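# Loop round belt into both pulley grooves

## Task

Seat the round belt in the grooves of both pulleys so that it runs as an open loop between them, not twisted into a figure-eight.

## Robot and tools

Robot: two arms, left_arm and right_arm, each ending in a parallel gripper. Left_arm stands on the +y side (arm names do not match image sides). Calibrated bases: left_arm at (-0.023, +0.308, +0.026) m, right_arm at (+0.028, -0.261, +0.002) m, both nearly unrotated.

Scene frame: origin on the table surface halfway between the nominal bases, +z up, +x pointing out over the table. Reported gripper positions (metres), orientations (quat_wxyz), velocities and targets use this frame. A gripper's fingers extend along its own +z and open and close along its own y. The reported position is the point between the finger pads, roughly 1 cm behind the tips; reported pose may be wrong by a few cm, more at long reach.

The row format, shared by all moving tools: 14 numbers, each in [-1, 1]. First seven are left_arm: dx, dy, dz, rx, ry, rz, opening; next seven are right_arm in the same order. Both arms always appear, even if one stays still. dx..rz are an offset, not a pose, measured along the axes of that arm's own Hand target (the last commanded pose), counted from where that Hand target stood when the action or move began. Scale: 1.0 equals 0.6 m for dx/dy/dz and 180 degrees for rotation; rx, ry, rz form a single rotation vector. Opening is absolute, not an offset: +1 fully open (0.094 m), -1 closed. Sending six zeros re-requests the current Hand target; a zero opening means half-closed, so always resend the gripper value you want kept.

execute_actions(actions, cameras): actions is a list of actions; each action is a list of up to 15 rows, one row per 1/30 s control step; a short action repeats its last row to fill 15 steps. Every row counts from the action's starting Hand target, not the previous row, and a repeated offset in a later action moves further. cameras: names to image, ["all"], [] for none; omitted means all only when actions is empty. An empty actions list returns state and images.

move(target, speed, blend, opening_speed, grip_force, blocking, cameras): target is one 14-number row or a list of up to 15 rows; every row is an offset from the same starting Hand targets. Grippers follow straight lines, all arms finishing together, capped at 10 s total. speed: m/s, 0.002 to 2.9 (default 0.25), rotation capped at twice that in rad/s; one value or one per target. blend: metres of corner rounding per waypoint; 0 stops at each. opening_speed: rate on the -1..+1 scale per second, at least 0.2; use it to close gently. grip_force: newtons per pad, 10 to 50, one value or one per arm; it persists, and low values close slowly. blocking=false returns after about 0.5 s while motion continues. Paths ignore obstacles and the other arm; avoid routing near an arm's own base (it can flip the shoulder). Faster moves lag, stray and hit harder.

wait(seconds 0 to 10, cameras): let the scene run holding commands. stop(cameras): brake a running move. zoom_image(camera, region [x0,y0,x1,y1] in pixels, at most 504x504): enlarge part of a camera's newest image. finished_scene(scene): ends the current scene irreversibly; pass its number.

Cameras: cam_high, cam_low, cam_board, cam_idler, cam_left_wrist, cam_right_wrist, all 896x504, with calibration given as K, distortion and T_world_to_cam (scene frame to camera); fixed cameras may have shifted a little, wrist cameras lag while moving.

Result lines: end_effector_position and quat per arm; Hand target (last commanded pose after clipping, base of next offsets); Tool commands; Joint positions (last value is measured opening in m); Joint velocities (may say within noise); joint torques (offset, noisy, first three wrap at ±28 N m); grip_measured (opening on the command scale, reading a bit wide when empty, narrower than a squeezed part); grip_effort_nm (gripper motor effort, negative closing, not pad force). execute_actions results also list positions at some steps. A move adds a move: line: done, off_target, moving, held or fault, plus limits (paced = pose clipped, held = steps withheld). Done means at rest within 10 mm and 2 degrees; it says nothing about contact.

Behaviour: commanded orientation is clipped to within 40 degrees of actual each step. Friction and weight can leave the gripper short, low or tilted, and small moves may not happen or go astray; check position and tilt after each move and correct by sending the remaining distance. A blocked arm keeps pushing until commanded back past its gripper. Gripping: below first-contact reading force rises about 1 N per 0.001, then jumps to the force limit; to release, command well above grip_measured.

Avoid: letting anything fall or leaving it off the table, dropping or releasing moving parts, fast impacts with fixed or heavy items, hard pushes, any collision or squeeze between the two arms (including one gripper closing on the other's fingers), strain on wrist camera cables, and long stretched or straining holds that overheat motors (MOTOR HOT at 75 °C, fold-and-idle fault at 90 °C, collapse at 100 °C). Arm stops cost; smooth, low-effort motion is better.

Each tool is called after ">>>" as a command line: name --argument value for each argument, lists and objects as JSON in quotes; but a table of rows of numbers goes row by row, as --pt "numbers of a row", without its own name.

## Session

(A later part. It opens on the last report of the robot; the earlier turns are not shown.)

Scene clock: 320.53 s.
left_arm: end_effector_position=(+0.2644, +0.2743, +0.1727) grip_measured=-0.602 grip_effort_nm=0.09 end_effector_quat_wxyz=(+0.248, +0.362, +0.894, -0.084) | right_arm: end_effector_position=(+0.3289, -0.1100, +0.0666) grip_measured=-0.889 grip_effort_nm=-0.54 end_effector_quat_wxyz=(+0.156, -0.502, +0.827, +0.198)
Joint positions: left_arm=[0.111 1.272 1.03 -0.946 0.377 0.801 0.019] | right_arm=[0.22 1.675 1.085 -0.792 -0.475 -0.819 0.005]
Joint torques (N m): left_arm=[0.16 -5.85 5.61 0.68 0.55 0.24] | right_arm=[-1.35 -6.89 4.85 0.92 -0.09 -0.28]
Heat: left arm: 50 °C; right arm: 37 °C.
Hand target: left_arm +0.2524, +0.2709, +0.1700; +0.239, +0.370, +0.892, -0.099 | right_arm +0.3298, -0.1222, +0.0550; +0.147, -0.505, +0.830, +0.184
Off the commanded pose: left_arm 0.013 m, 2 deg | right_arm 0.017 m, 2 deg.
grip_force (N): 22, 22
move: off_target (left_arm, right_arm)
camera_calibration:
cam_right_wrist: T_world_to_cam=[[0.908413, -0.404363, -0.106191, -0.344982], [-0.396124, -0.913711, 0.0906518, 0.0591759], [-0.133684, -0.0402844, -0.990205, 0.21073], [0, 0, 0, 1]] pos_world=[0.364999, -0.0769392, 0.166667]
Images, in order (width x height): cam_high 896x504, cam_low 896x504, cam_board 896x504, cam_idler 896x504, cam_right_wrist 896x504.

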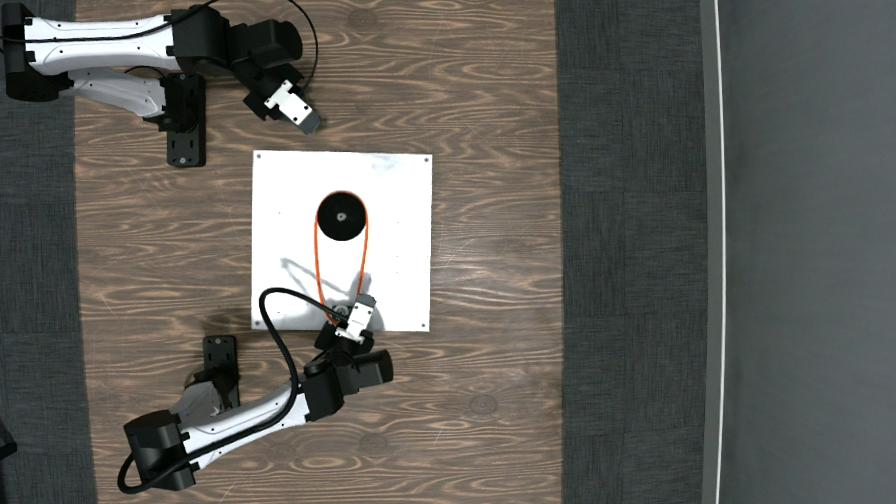

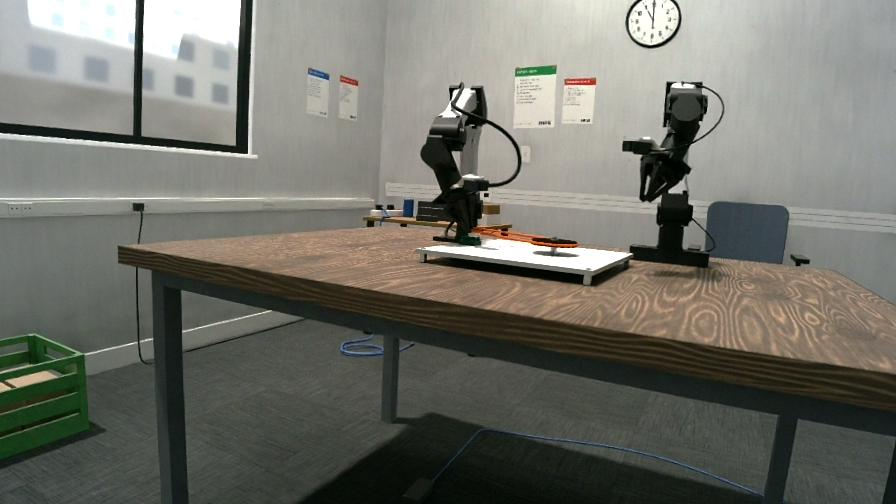

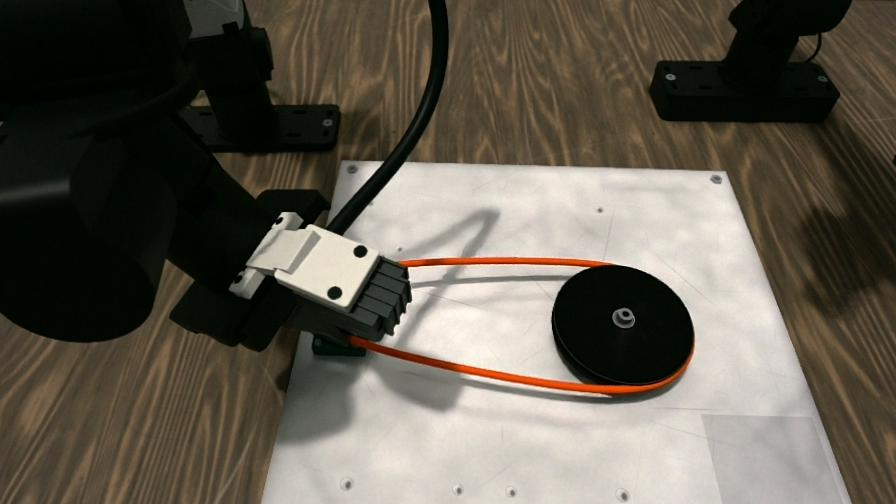

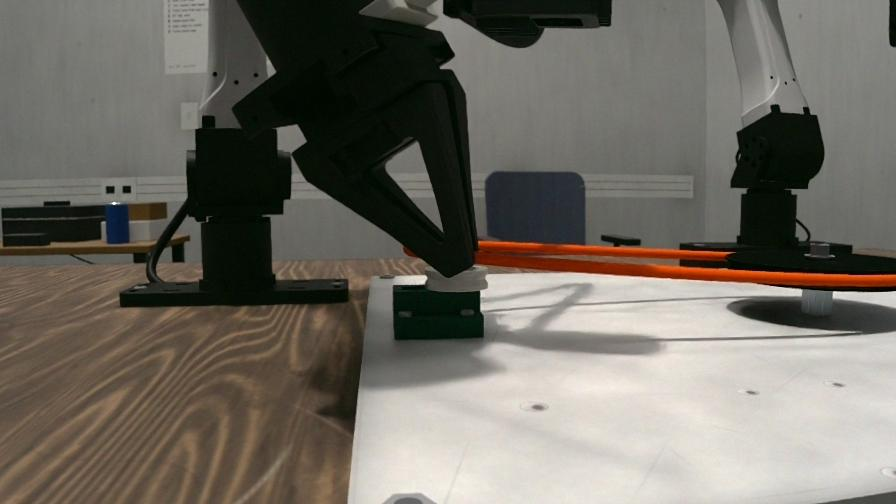

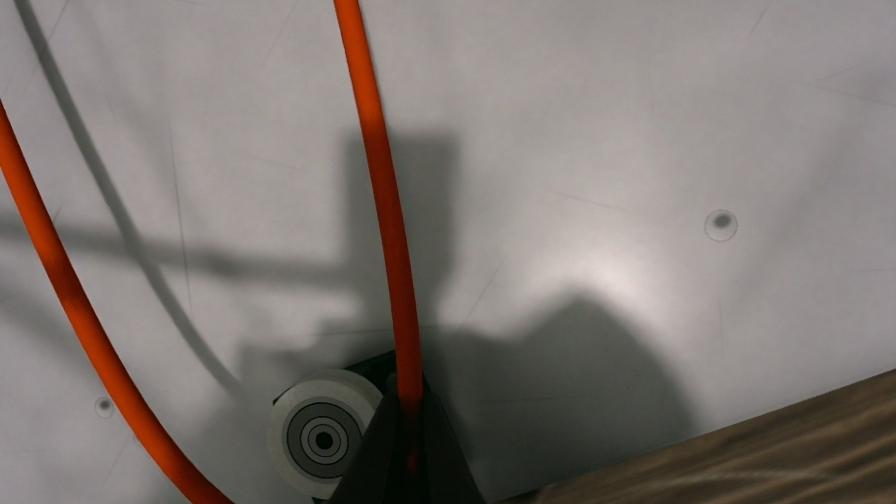

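>>> move --target '[0,0,0,0,0,0,-0.6,0.0067,-0.0095,0.0205,-0.0347,-0.0694,0.0045,-1]' --speed 0.06 --cameras '["cam_high","cam_idler","cam_right_wrist","cam_board","cam_low"]'

>>> zoom_image --camera "cam_idler" --region '[380, 200, 520, 310]'

>>> zoom_image --camera "cam_low" --region '[450, 200, 590, 270]'

Scene clock: 367.37 s.
left_arm: end_effector_position=(+0.2644, +0.2743, +0.1727) grip_measured=-0.602 grip_effort_nm=0.09 end_effector_quat_wxyz=(+0.248, +0.362, +0.894, -0.084) | right_arm: end_effector_position=(+0.3308, -0.1117, +0.0545) grip_measured=-0.889 grip_effort_nm=-0.54 end_effector_quat_wxyz=(+0.207, -0.479, +0.799, +0.299)
Joint positions: left_arm=[0.111 1.272 1.03 -0.946 0.377 0.801 0.019] | right_arm=[0.101 1.736 1 -0.677 -0.73 -0.912 0.005]
Joint torques (N m): left_arm=[0.28 -5.59 5.48 0.65 0.56 0.23] | right_arm=[-1.32 -6.6 4.37 1.02 -0.23 -0.3]
Heat: left arm: 41 °C; right arm: 34 °C.
Hand target: left_arm +0.2524, +0.2709, +0.1700; +0.239, +0.370, +0.892, -0.099 | right_arm +0.3338, -0.1221, +0.0415; +0.207, -0.483, +0.802, +0.284
Off the commanded pose: left_arm 0.013 m, 2 deg | right_arm 0.017 m, 2 deg.
grip_force (N): 22, 22
move: off_target (left_arm, right_arm)
camera_calibration:
cam_right_wrist: T_world_to_cam=[[0.906245, -0.364835, -0.213578, -0.337556], [-0.395031, -0.910737, -0.120453, 0.0709152], [-0.150568, 0.19353, -0.969472, 0.229549], [0, 0, 0, 1]] pos_world=[0.368485, -0.102992, 0.158989]
Images, in order (width x height): cam_high 896x504, cam_low 896x504, cam_board 896x504, cam_idler 896x504, cam_right_wrist 896x504.

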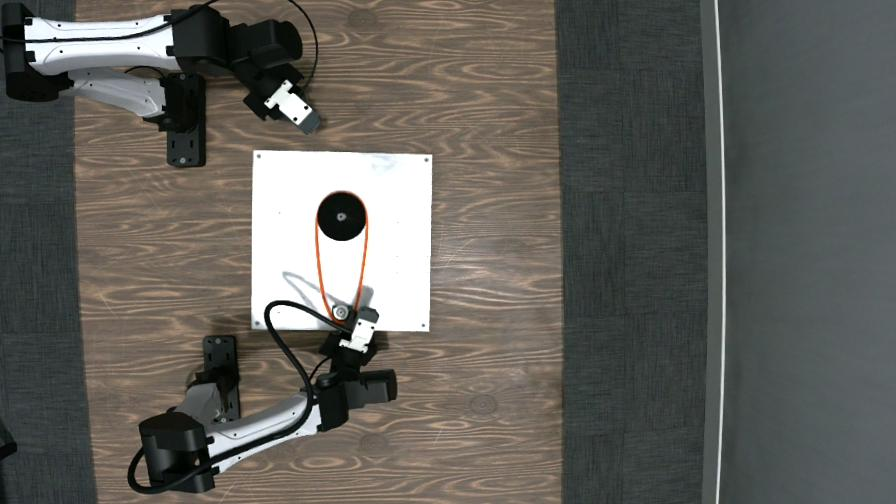

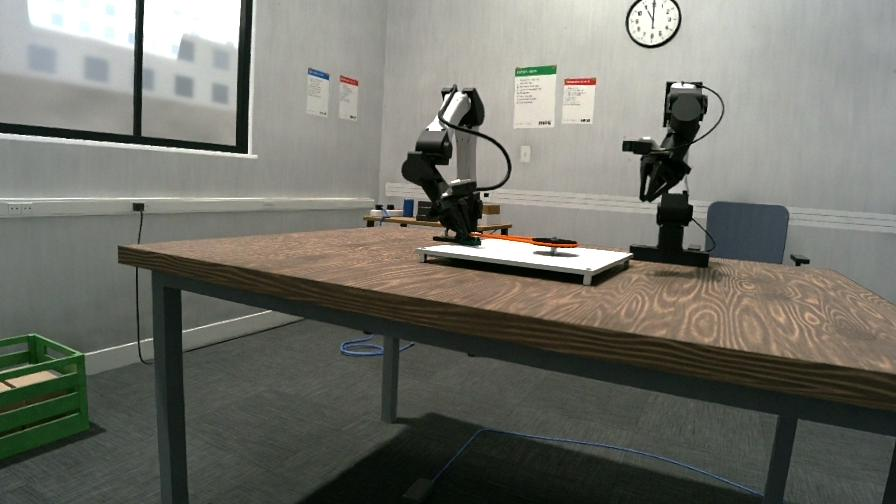

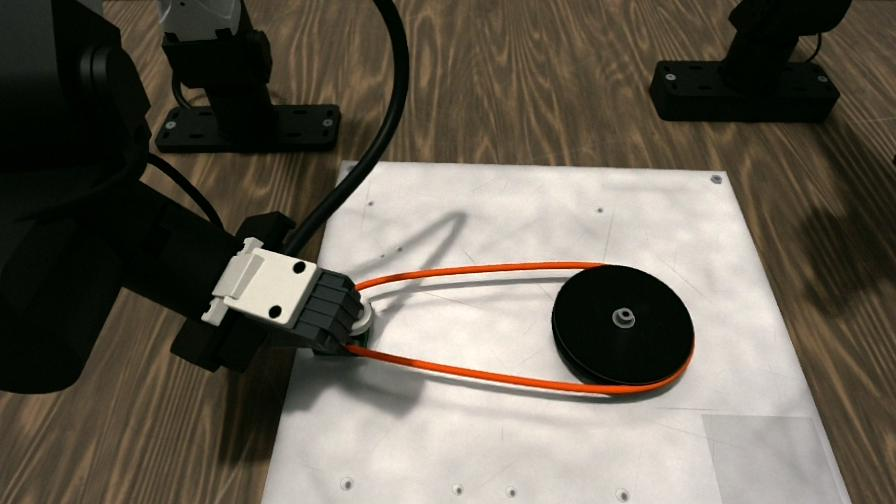

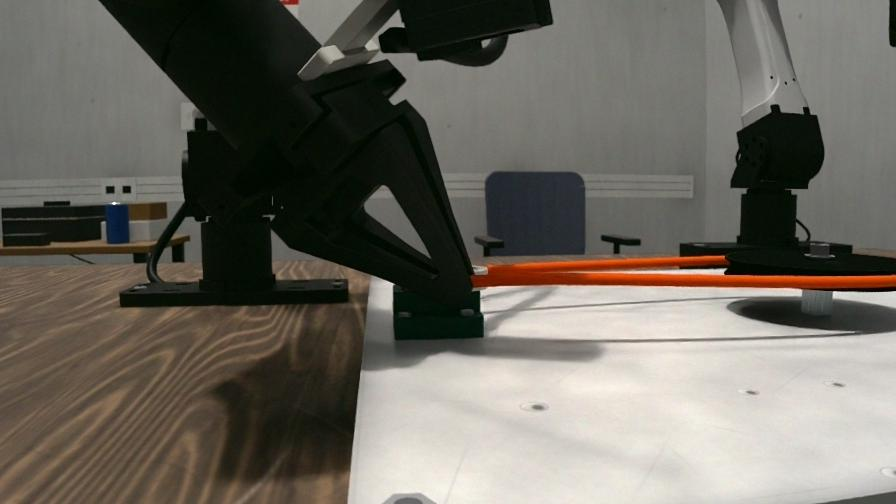

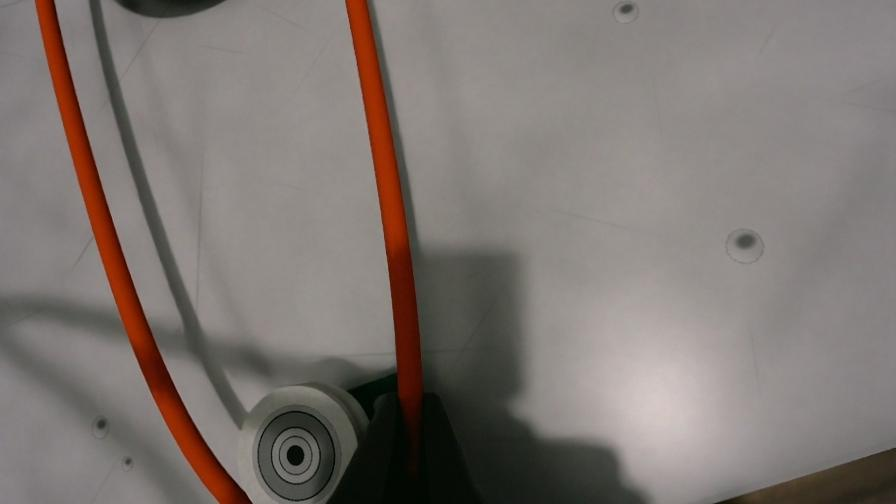

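Scaled by 3.600 from the camera's 896x504 image, which has a finer 1280x720 frame.

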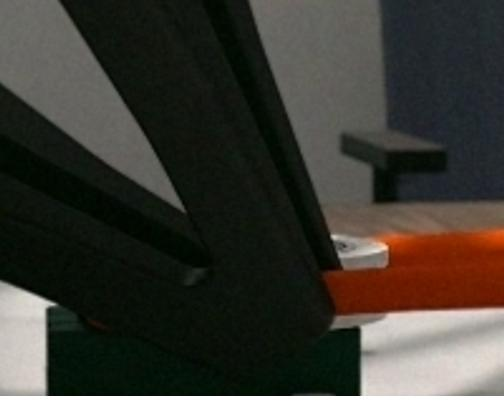

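Scaled by 3.600 from the camera's 896x504 image, which has a finer 1280x720 frame.

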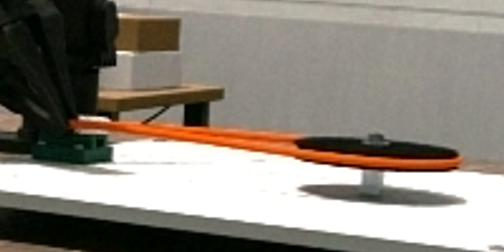

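>>> zoom_image --camera "cam_high" --region '[290, 270, 410, 360]'

>>> zoom_image --camera "cam_board" --region '[280, 260, 440, 380]'

>>> zoom_image --camera "cam_low" --region '[450, 220, 510, 255]'

Scaled by 4.200 from the camera's 896x504 image, which has a finer 1280x720 frame.

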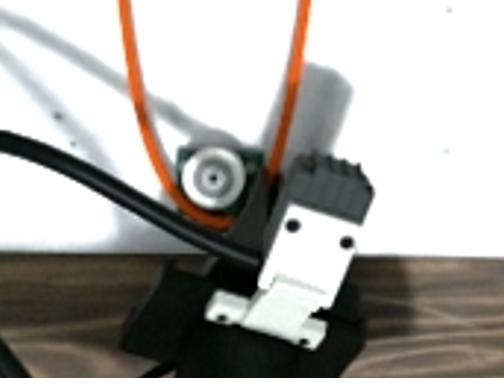

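Scaled by 3.150 from the camera's 896x504 image, which has a finer 1280x720 frame.

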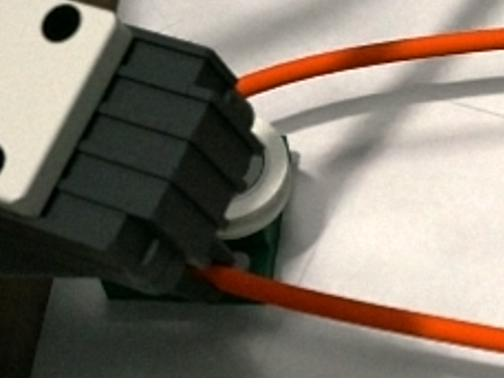

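Scaled by 8.400 from the camera's 896x504 image, which has a finer 1280x720 frame.

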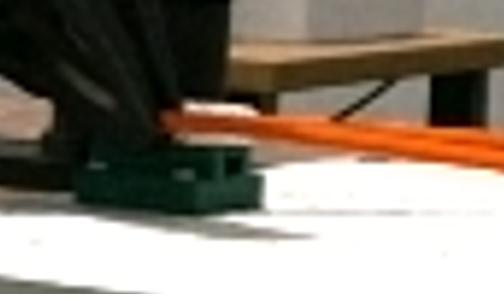

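>>> move --pt "0 0 0 0 0 0 -0.6 0.003 -0.0013 0.0038 0.0199 0.0397 -0.0026 -1" --pt "0 0 0 0 0 0 -0.6 -0.0283 0.0145 0.0347 0.0199 0.0397 -0.0026 -1" --speed 0.06 --cameras '["cam_high","cam_idler","cam_right_wrist","cam_board","cam_low"]'

>>> zoom_image --camera "cam_idler" --region '[380, 220, 500, 310]'

>>> zoom_image --camera "cam_low" --region '[450, 200, 590, 270]'

>>> zoom_image --camera "cam_high" --region '[290, 270, 410, 360]'

Scene clock: 422.70 s.
left_arm: end_effector_position=(+0.2644, +0.2743, +0.1727) grip_measured=-0.602 grip_effort_nm=0.09 end_effector_quat_wxyz=(+0.248, +0.362, +0.894, -0.084) | right_arm: end_effector_position=(+0.3341, -0.0912, +0.0450) grip_measured=-0.889 grip_effort_nm=-0.54 end_effector_quat_wxyz=(+0.186, -0.496, +0.813, +0.243)
Joint positions: left_arm=[0.111 1.272 1.03 -0.946 0.377 0.801 0.019] | right_arm=[0.223 1.736 1.013 -0.618 -0.583 -0.797 0.005]
Joint torques (N m): left_arm=[0.18 -5.7 5.57 0.66 0.55 0.22] | right_arm=[1.2 -7.51 6.69 0.85 0.1 0.16]
Heat: left arm: 38 °C; right arm: 32 °C.
Hand target: left_arm +0.2524, +0.2709, +0.1700; +0.239, +0.370, +0.892, -0.099 | right_arm +0.3349, -0.0941, +0.0383; +0.173, -0.497, +0.820, +0.227
Off the commanded pose: left_arm 0.013 m, 2 deg | right_arm 0.007 m, 2 deg.
grip_force (N): 22, 22
move: off_target (left_arm)
camera_calibration:
cam_right_wrist: T_world_to_cam=[[0.911991, -0.383564, -0.145432, -0.341814], [-0.389743, -0.920793, -0.0155303, 0.0823243], [-0.127956, 0.0708447, -0.989246, 0.199056], [0, 0, 0, 1]] pos_world=[0.369287, -0.0694061, 0.148483]
Images, in order (width x height): cam_high 896x504, cam_low 896x504, cam_board 896x504, cam_idler 896x504, cam_right_wrist 896x504.

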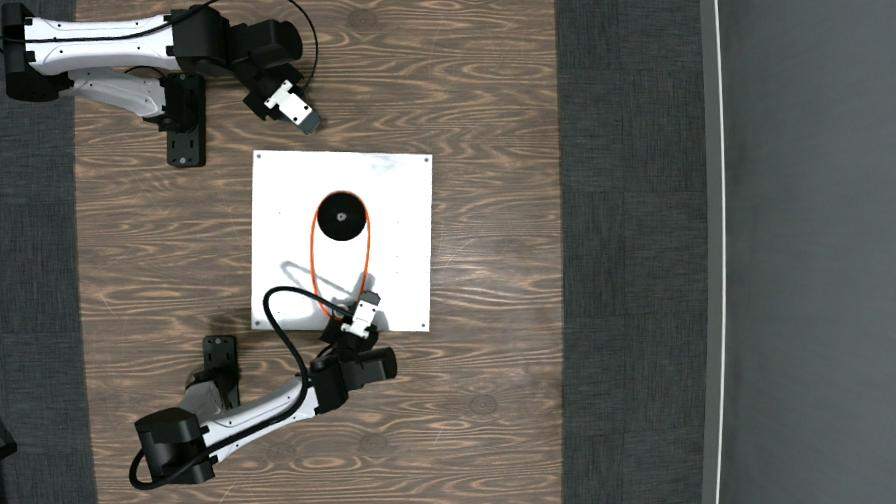

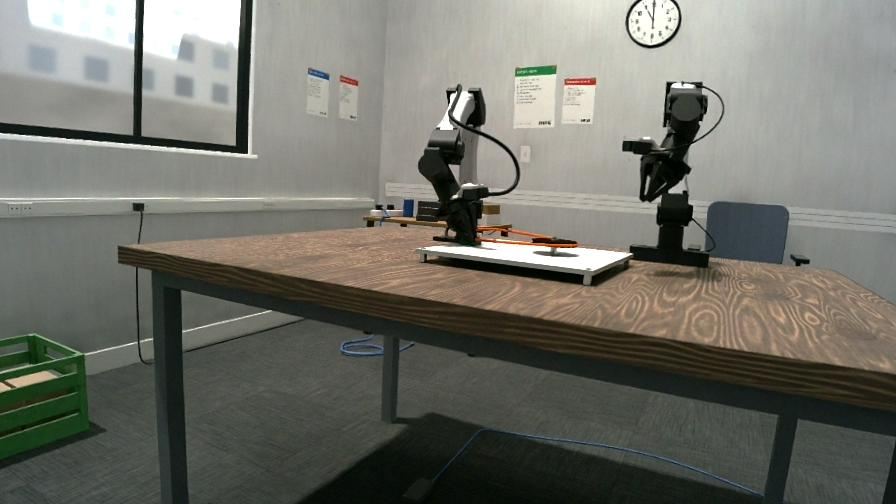

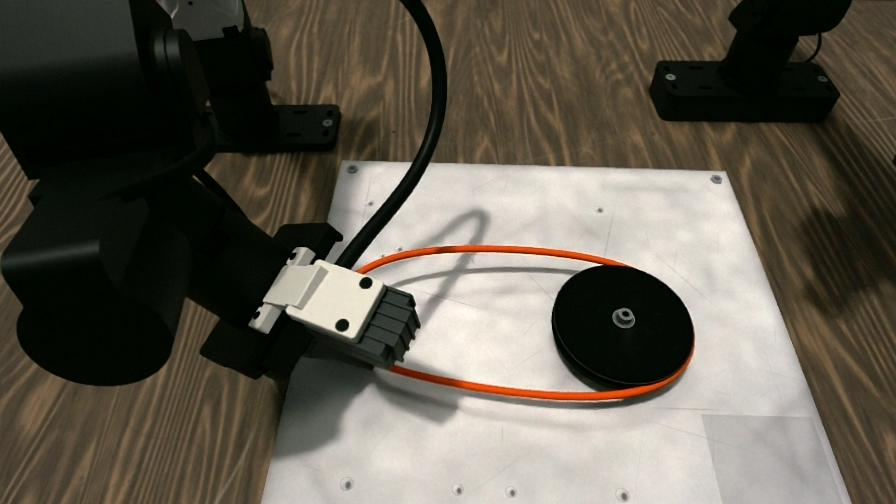

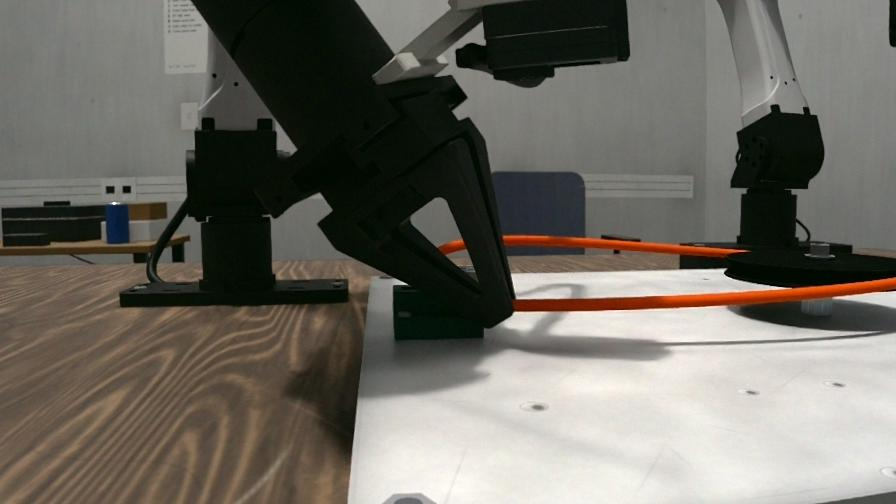

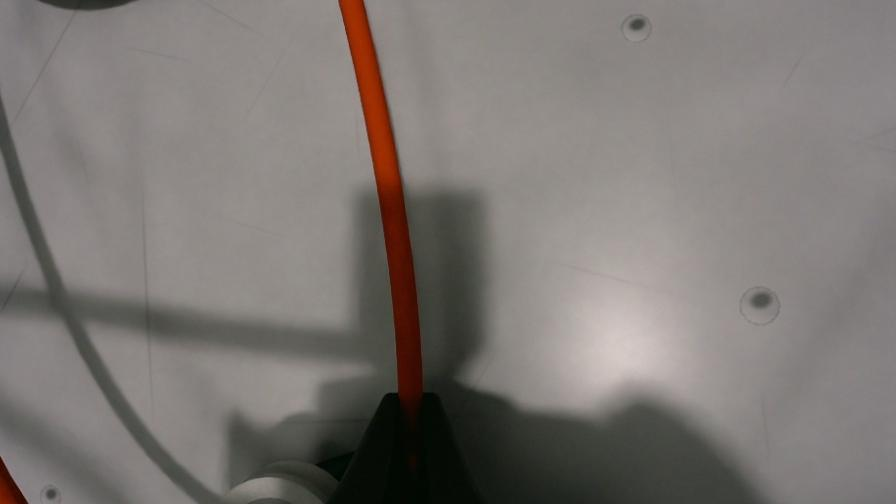

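Scaled by 4.200 from the camera's 896x504 image, which has a finer 1280x720 frame.

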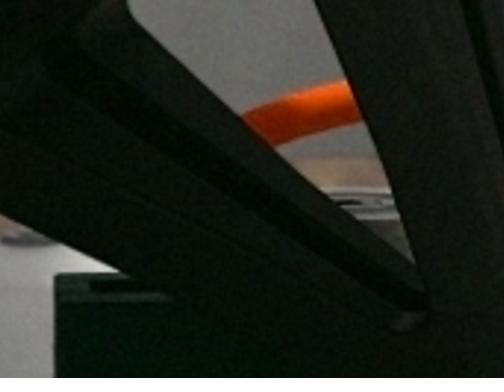

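Scaled by 3.600 from the camera's 896x504 image, which has a finer 1280x720 frame.

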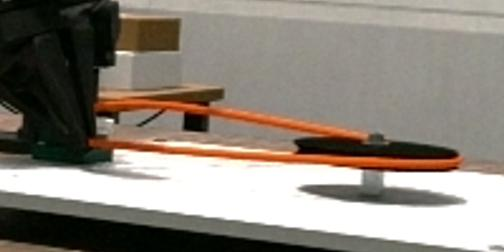

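Scaled by 4.200 from the camera's 896x504 image, which has a finer 1280x720 frame.

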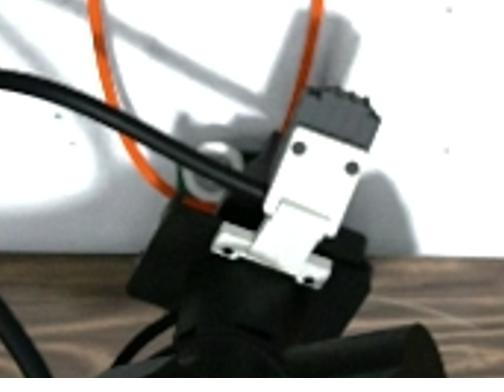

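>>> move --target '[0,0,0,0,0,0,-0.6,-0.0118,0.0047,-0.0195,0.0573,-0.0313,-0.0423,-1]' --speed 0.06 --cameras '["cam_high","cam_idler","cam_right_wrist","cam_board","cam_low"]'

>>> zoom_image --camera "cam_idler" --region '[380, 220, 500, 310]'

>>> zoom_image --camera "cam_low" --region '[450, 200, 590, 270]'

>>> zoom_image --camera "cam_high" --region '[290, 270, 410, 360]'

Scene clock: 451.83 s.
left_arm: end_effector_position=(+0.2644, +0.2743, +0.1727) grip_measured=-0.602 grip_effort_nm=0.09 end_effector_quat_wxyz=(+0.248, +0.362, +0.894, -0.084) | right_arm: end_effector_position=(+0.3366, -0.0922, +0.0526) grip_measured=-0.889 grip_effort_nm=-0.54 end_effector_quat_wxyz=(+0.268, -0.521, +0.791, +0.177)
Joint positions: left_arm=[0.111 1.272 1.03 -0.946 0.377 0.801 0.019] | right_arm=[0.255 1.586 0.843 -0.386 -0.5 -0.79 0.005]
Joint torques (N m): left_arm=[0.08 -5.74 5.39 0.64 0.5 0.26] | right_arm=[1.1 -9.74 4.51 1.5 0.02 0.19]
Heat: left arm: 38 °C; right arm: 34 °C.
Hand target: left_arm +0.2524, +0.2709, +0.1700; +0.239, +0.370, +0.892, -0.099 | right_arm +0.3348, -0.0942, +0.0522; +0.271, -0.521, +0.793, +0.165
Off the commanded pose: left_arm 0.013 m, 2 deg | right_arm 0.003 m, 2 deg.
grip_force (N): 22, 22
move: off_target (left_arm)
camera_calibration:
cam_right_wrist: T_world_to_cam=[[0.920025, -0.386322, 0.0656484, -0.357539], [-0.381175, -0.921145, -0.0787268, 0.0829013], [0.0908856, 0.0474071, -0.994732, 0.131386], [0, 0, 0, 1]] pos_world=[0.348604, -0.0679899, 0.160692]
Images, in order (width x height): cam_high 896x504, cam_low 896x504, cam_board 896x504, cam_idler 896x504, cam_right_wrist 896x504.

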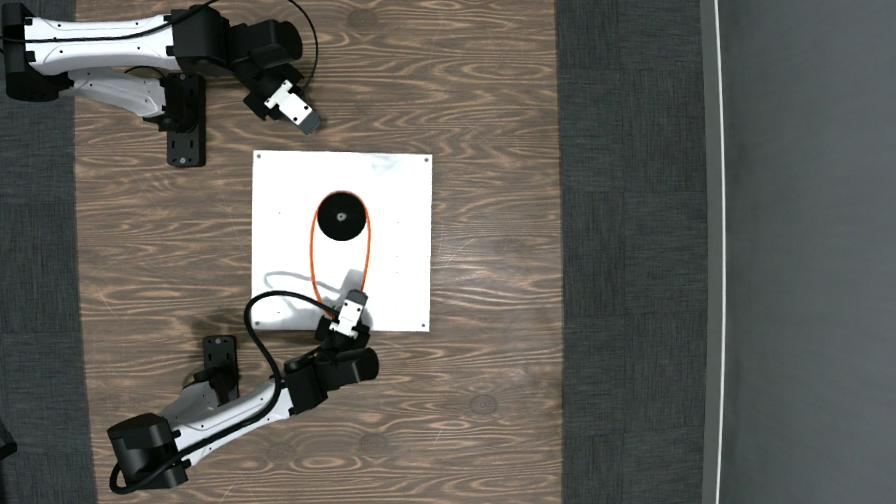

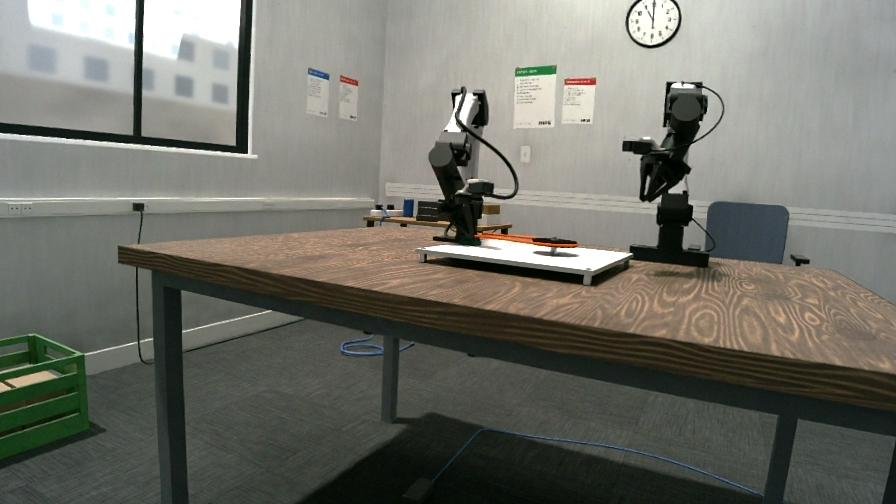

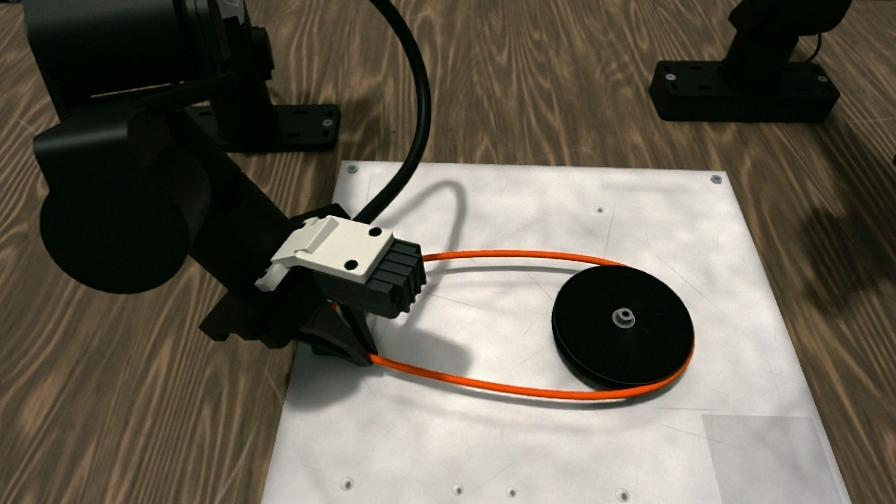

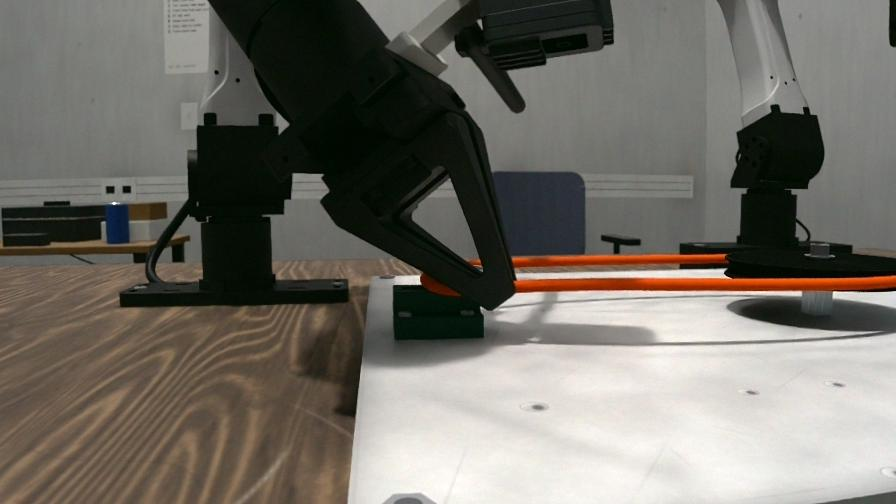

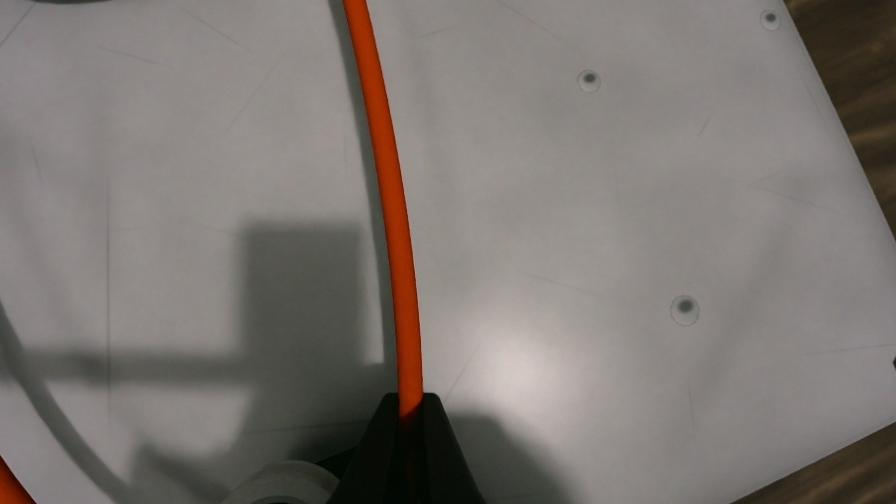

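Scaled by 4.200 from the camera's 896x504 image, which has a finer 1280x720 frame.

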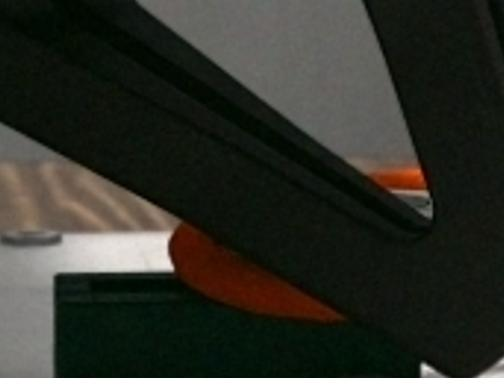

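Scaled by 3.600 from the camera's 896x504 image, which has a finer 1280x720 frame.

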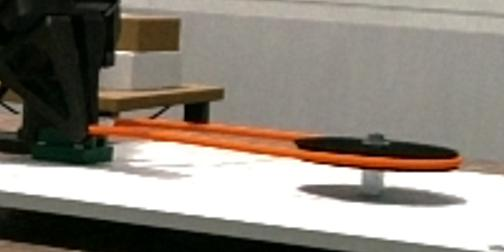

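Scaled by 4.200 from the camera's 896x504 image, which has a finer 1280x720 frame.

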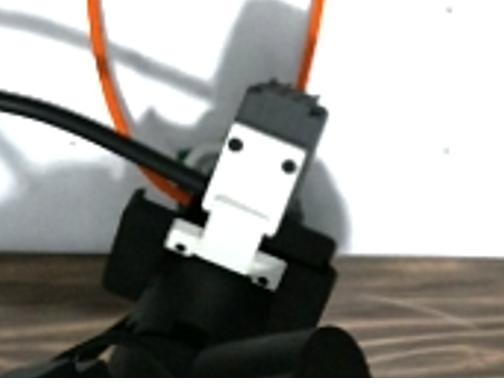

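>>> move --target '[0,0,0,0,0,0,-0.6,-0.0037,0.002,0.0027,0.0326,0.0244,-0.0251,-1]' --speed 0.06 --cameras '["cam_high","cam_idler","cam_right_wrist","cam_low"]'

>>> zoom_image --camera "cam_idler" --region '[380, 220, 500, 310]'

>>> zoom_image --camera "cam_low" --region '[450, 200, 590, 270]'

>>> zoom_image --camera "cam_high" --region '[290, 270, 410, 360]'

Scene clock: 477.37 s.
left_arm: end_effector_position=(+0.2644, +0.2743, +0.1727) grip_measured=-0.602 grip_effort_nm=0.09 end_effector_quat_wxyz=(+0.248, +0.362, +0.894, -0.084) | right_arm: end_effector_position=(+0.3375, -0.0887, +0.0531) grip_measured=-0.889 grip_effort_nm=-0.54 end_effector_quat_wxyz=(+0.271, -0.545, +0.787, +0.104)
Joint positions: left_arm=[0.111 1.272 1.03 -0.946 0.377 0.801 0.019] | right_arm=[0.341 1.541 0.822 -0.354 -0.331 -0.779 0.005]
Joint torques (N m): left_arm=[0.01 -5.67 5.44 0.63 0.51 0.2] | right_arm=[1.11 -9.26 4.59 1.61 0.11 0.21]
Heat: left arm: 37 °C; right arm: 35 °C.
Hand target: left_arm +0.2524, +0.2709, +0.1700; +0.239, +0.370, +0.892, -0.099 | right_arm +0.3349, -0.0911, +0.0522; +0.273, -0.543, +0.789, +0.093
Off the commanded pose: left_arm 0.013 m, 2 deg | right_arm 0.004 m, 1 deg.
grip_force (N): 22, 22
move: off_target (left_arm)
camera_calibration:
cam_right_wrist: T_world_to_cam=[[0.90826, -0.368904, 0.197418, -0.358481], [-0.376442, -0.92644, 0.000702785, 0.0802994], [0.182637, -0.0749548, -0.980319, 0.0891322], [0, 0, 0, 1]] pos_world=[0.339543, -0.0511717, 0.158092]
Images, in order (width x height): cam_high 896x504, cam_low 896x504, cam_idler 896x504, cam_right_wrist 896x504.

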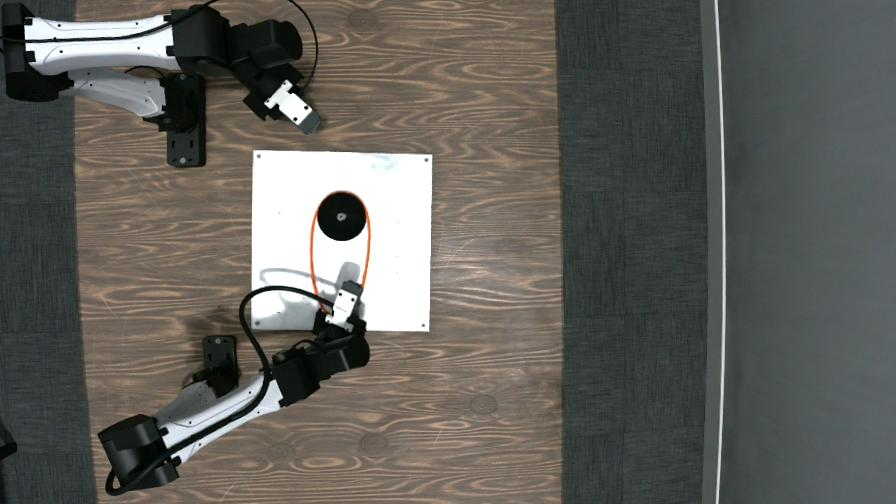

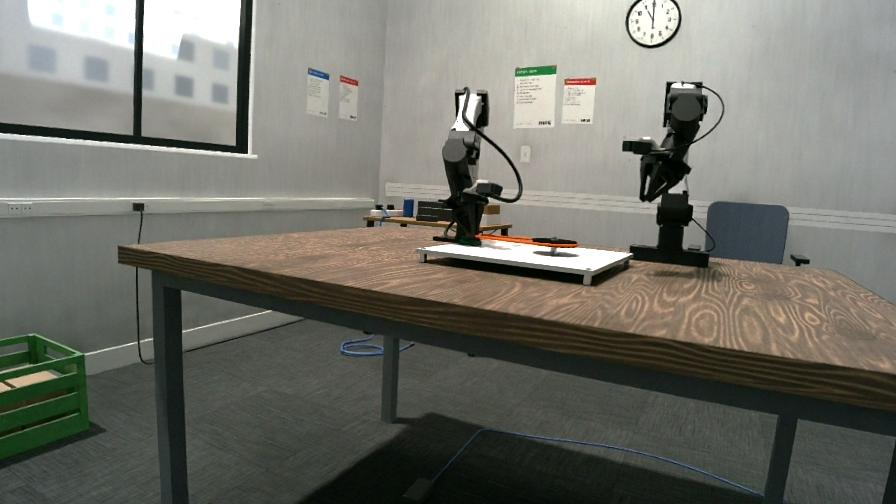

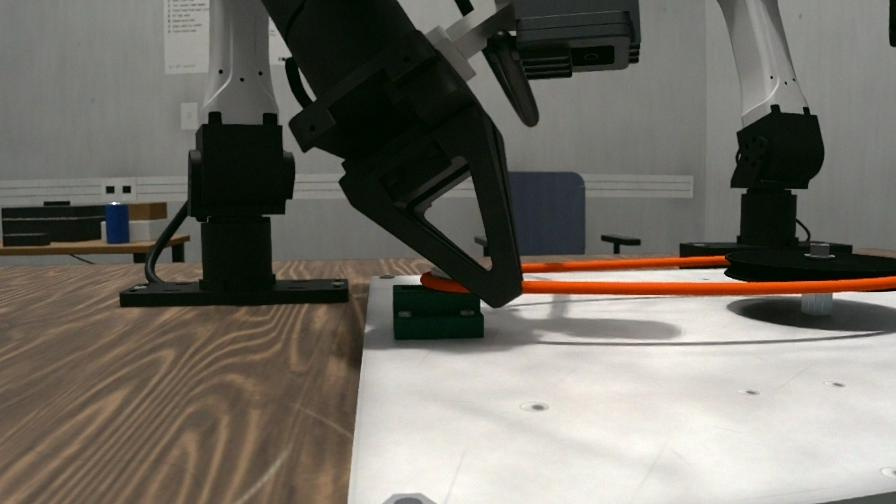

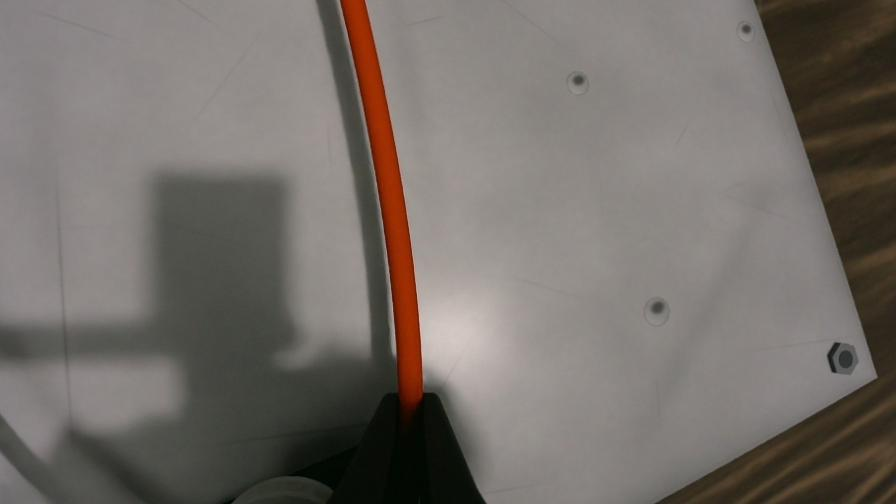

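Scaled by 4.200 from the camera's 896x504 image, which has a finer 1280x720 frame.

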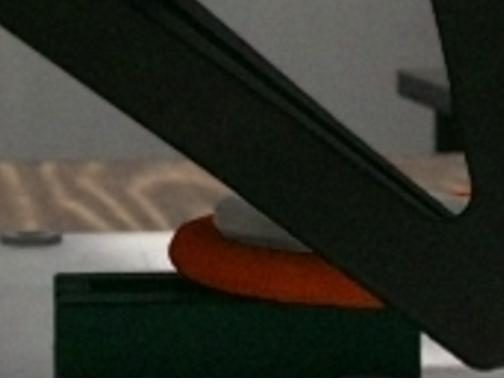

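Scaled by 3.600 from the camera's 896x504 image, which has a finer 1280x720 frame.

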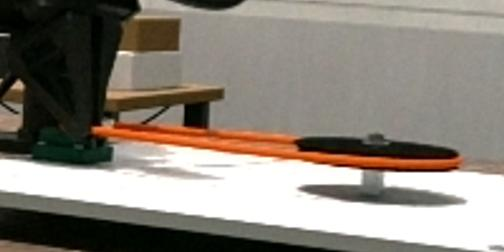

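Scaled by 4.200 from the camera's 896x504 image, which has a finer 1280x720 frame.

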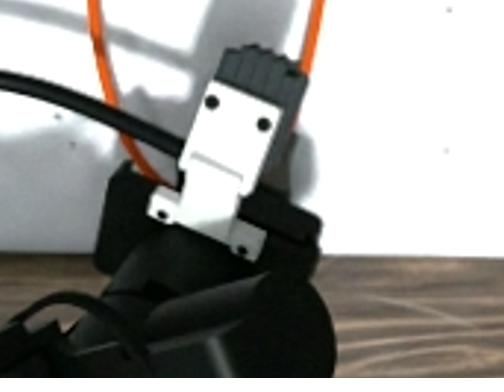

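>>> zoom_image --camera "cam_idler" --region '[410, 255, 470, 300]'

Scaled by 8.400 from the camera's 896x504 image, which has a finer 1280x720 frame.

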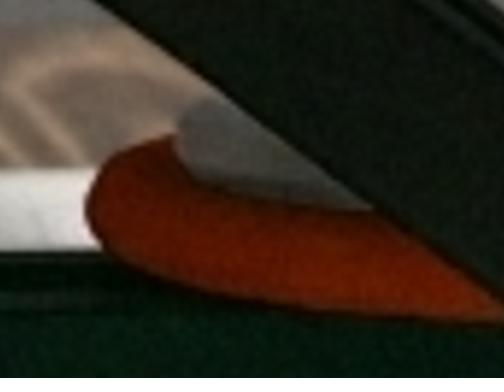

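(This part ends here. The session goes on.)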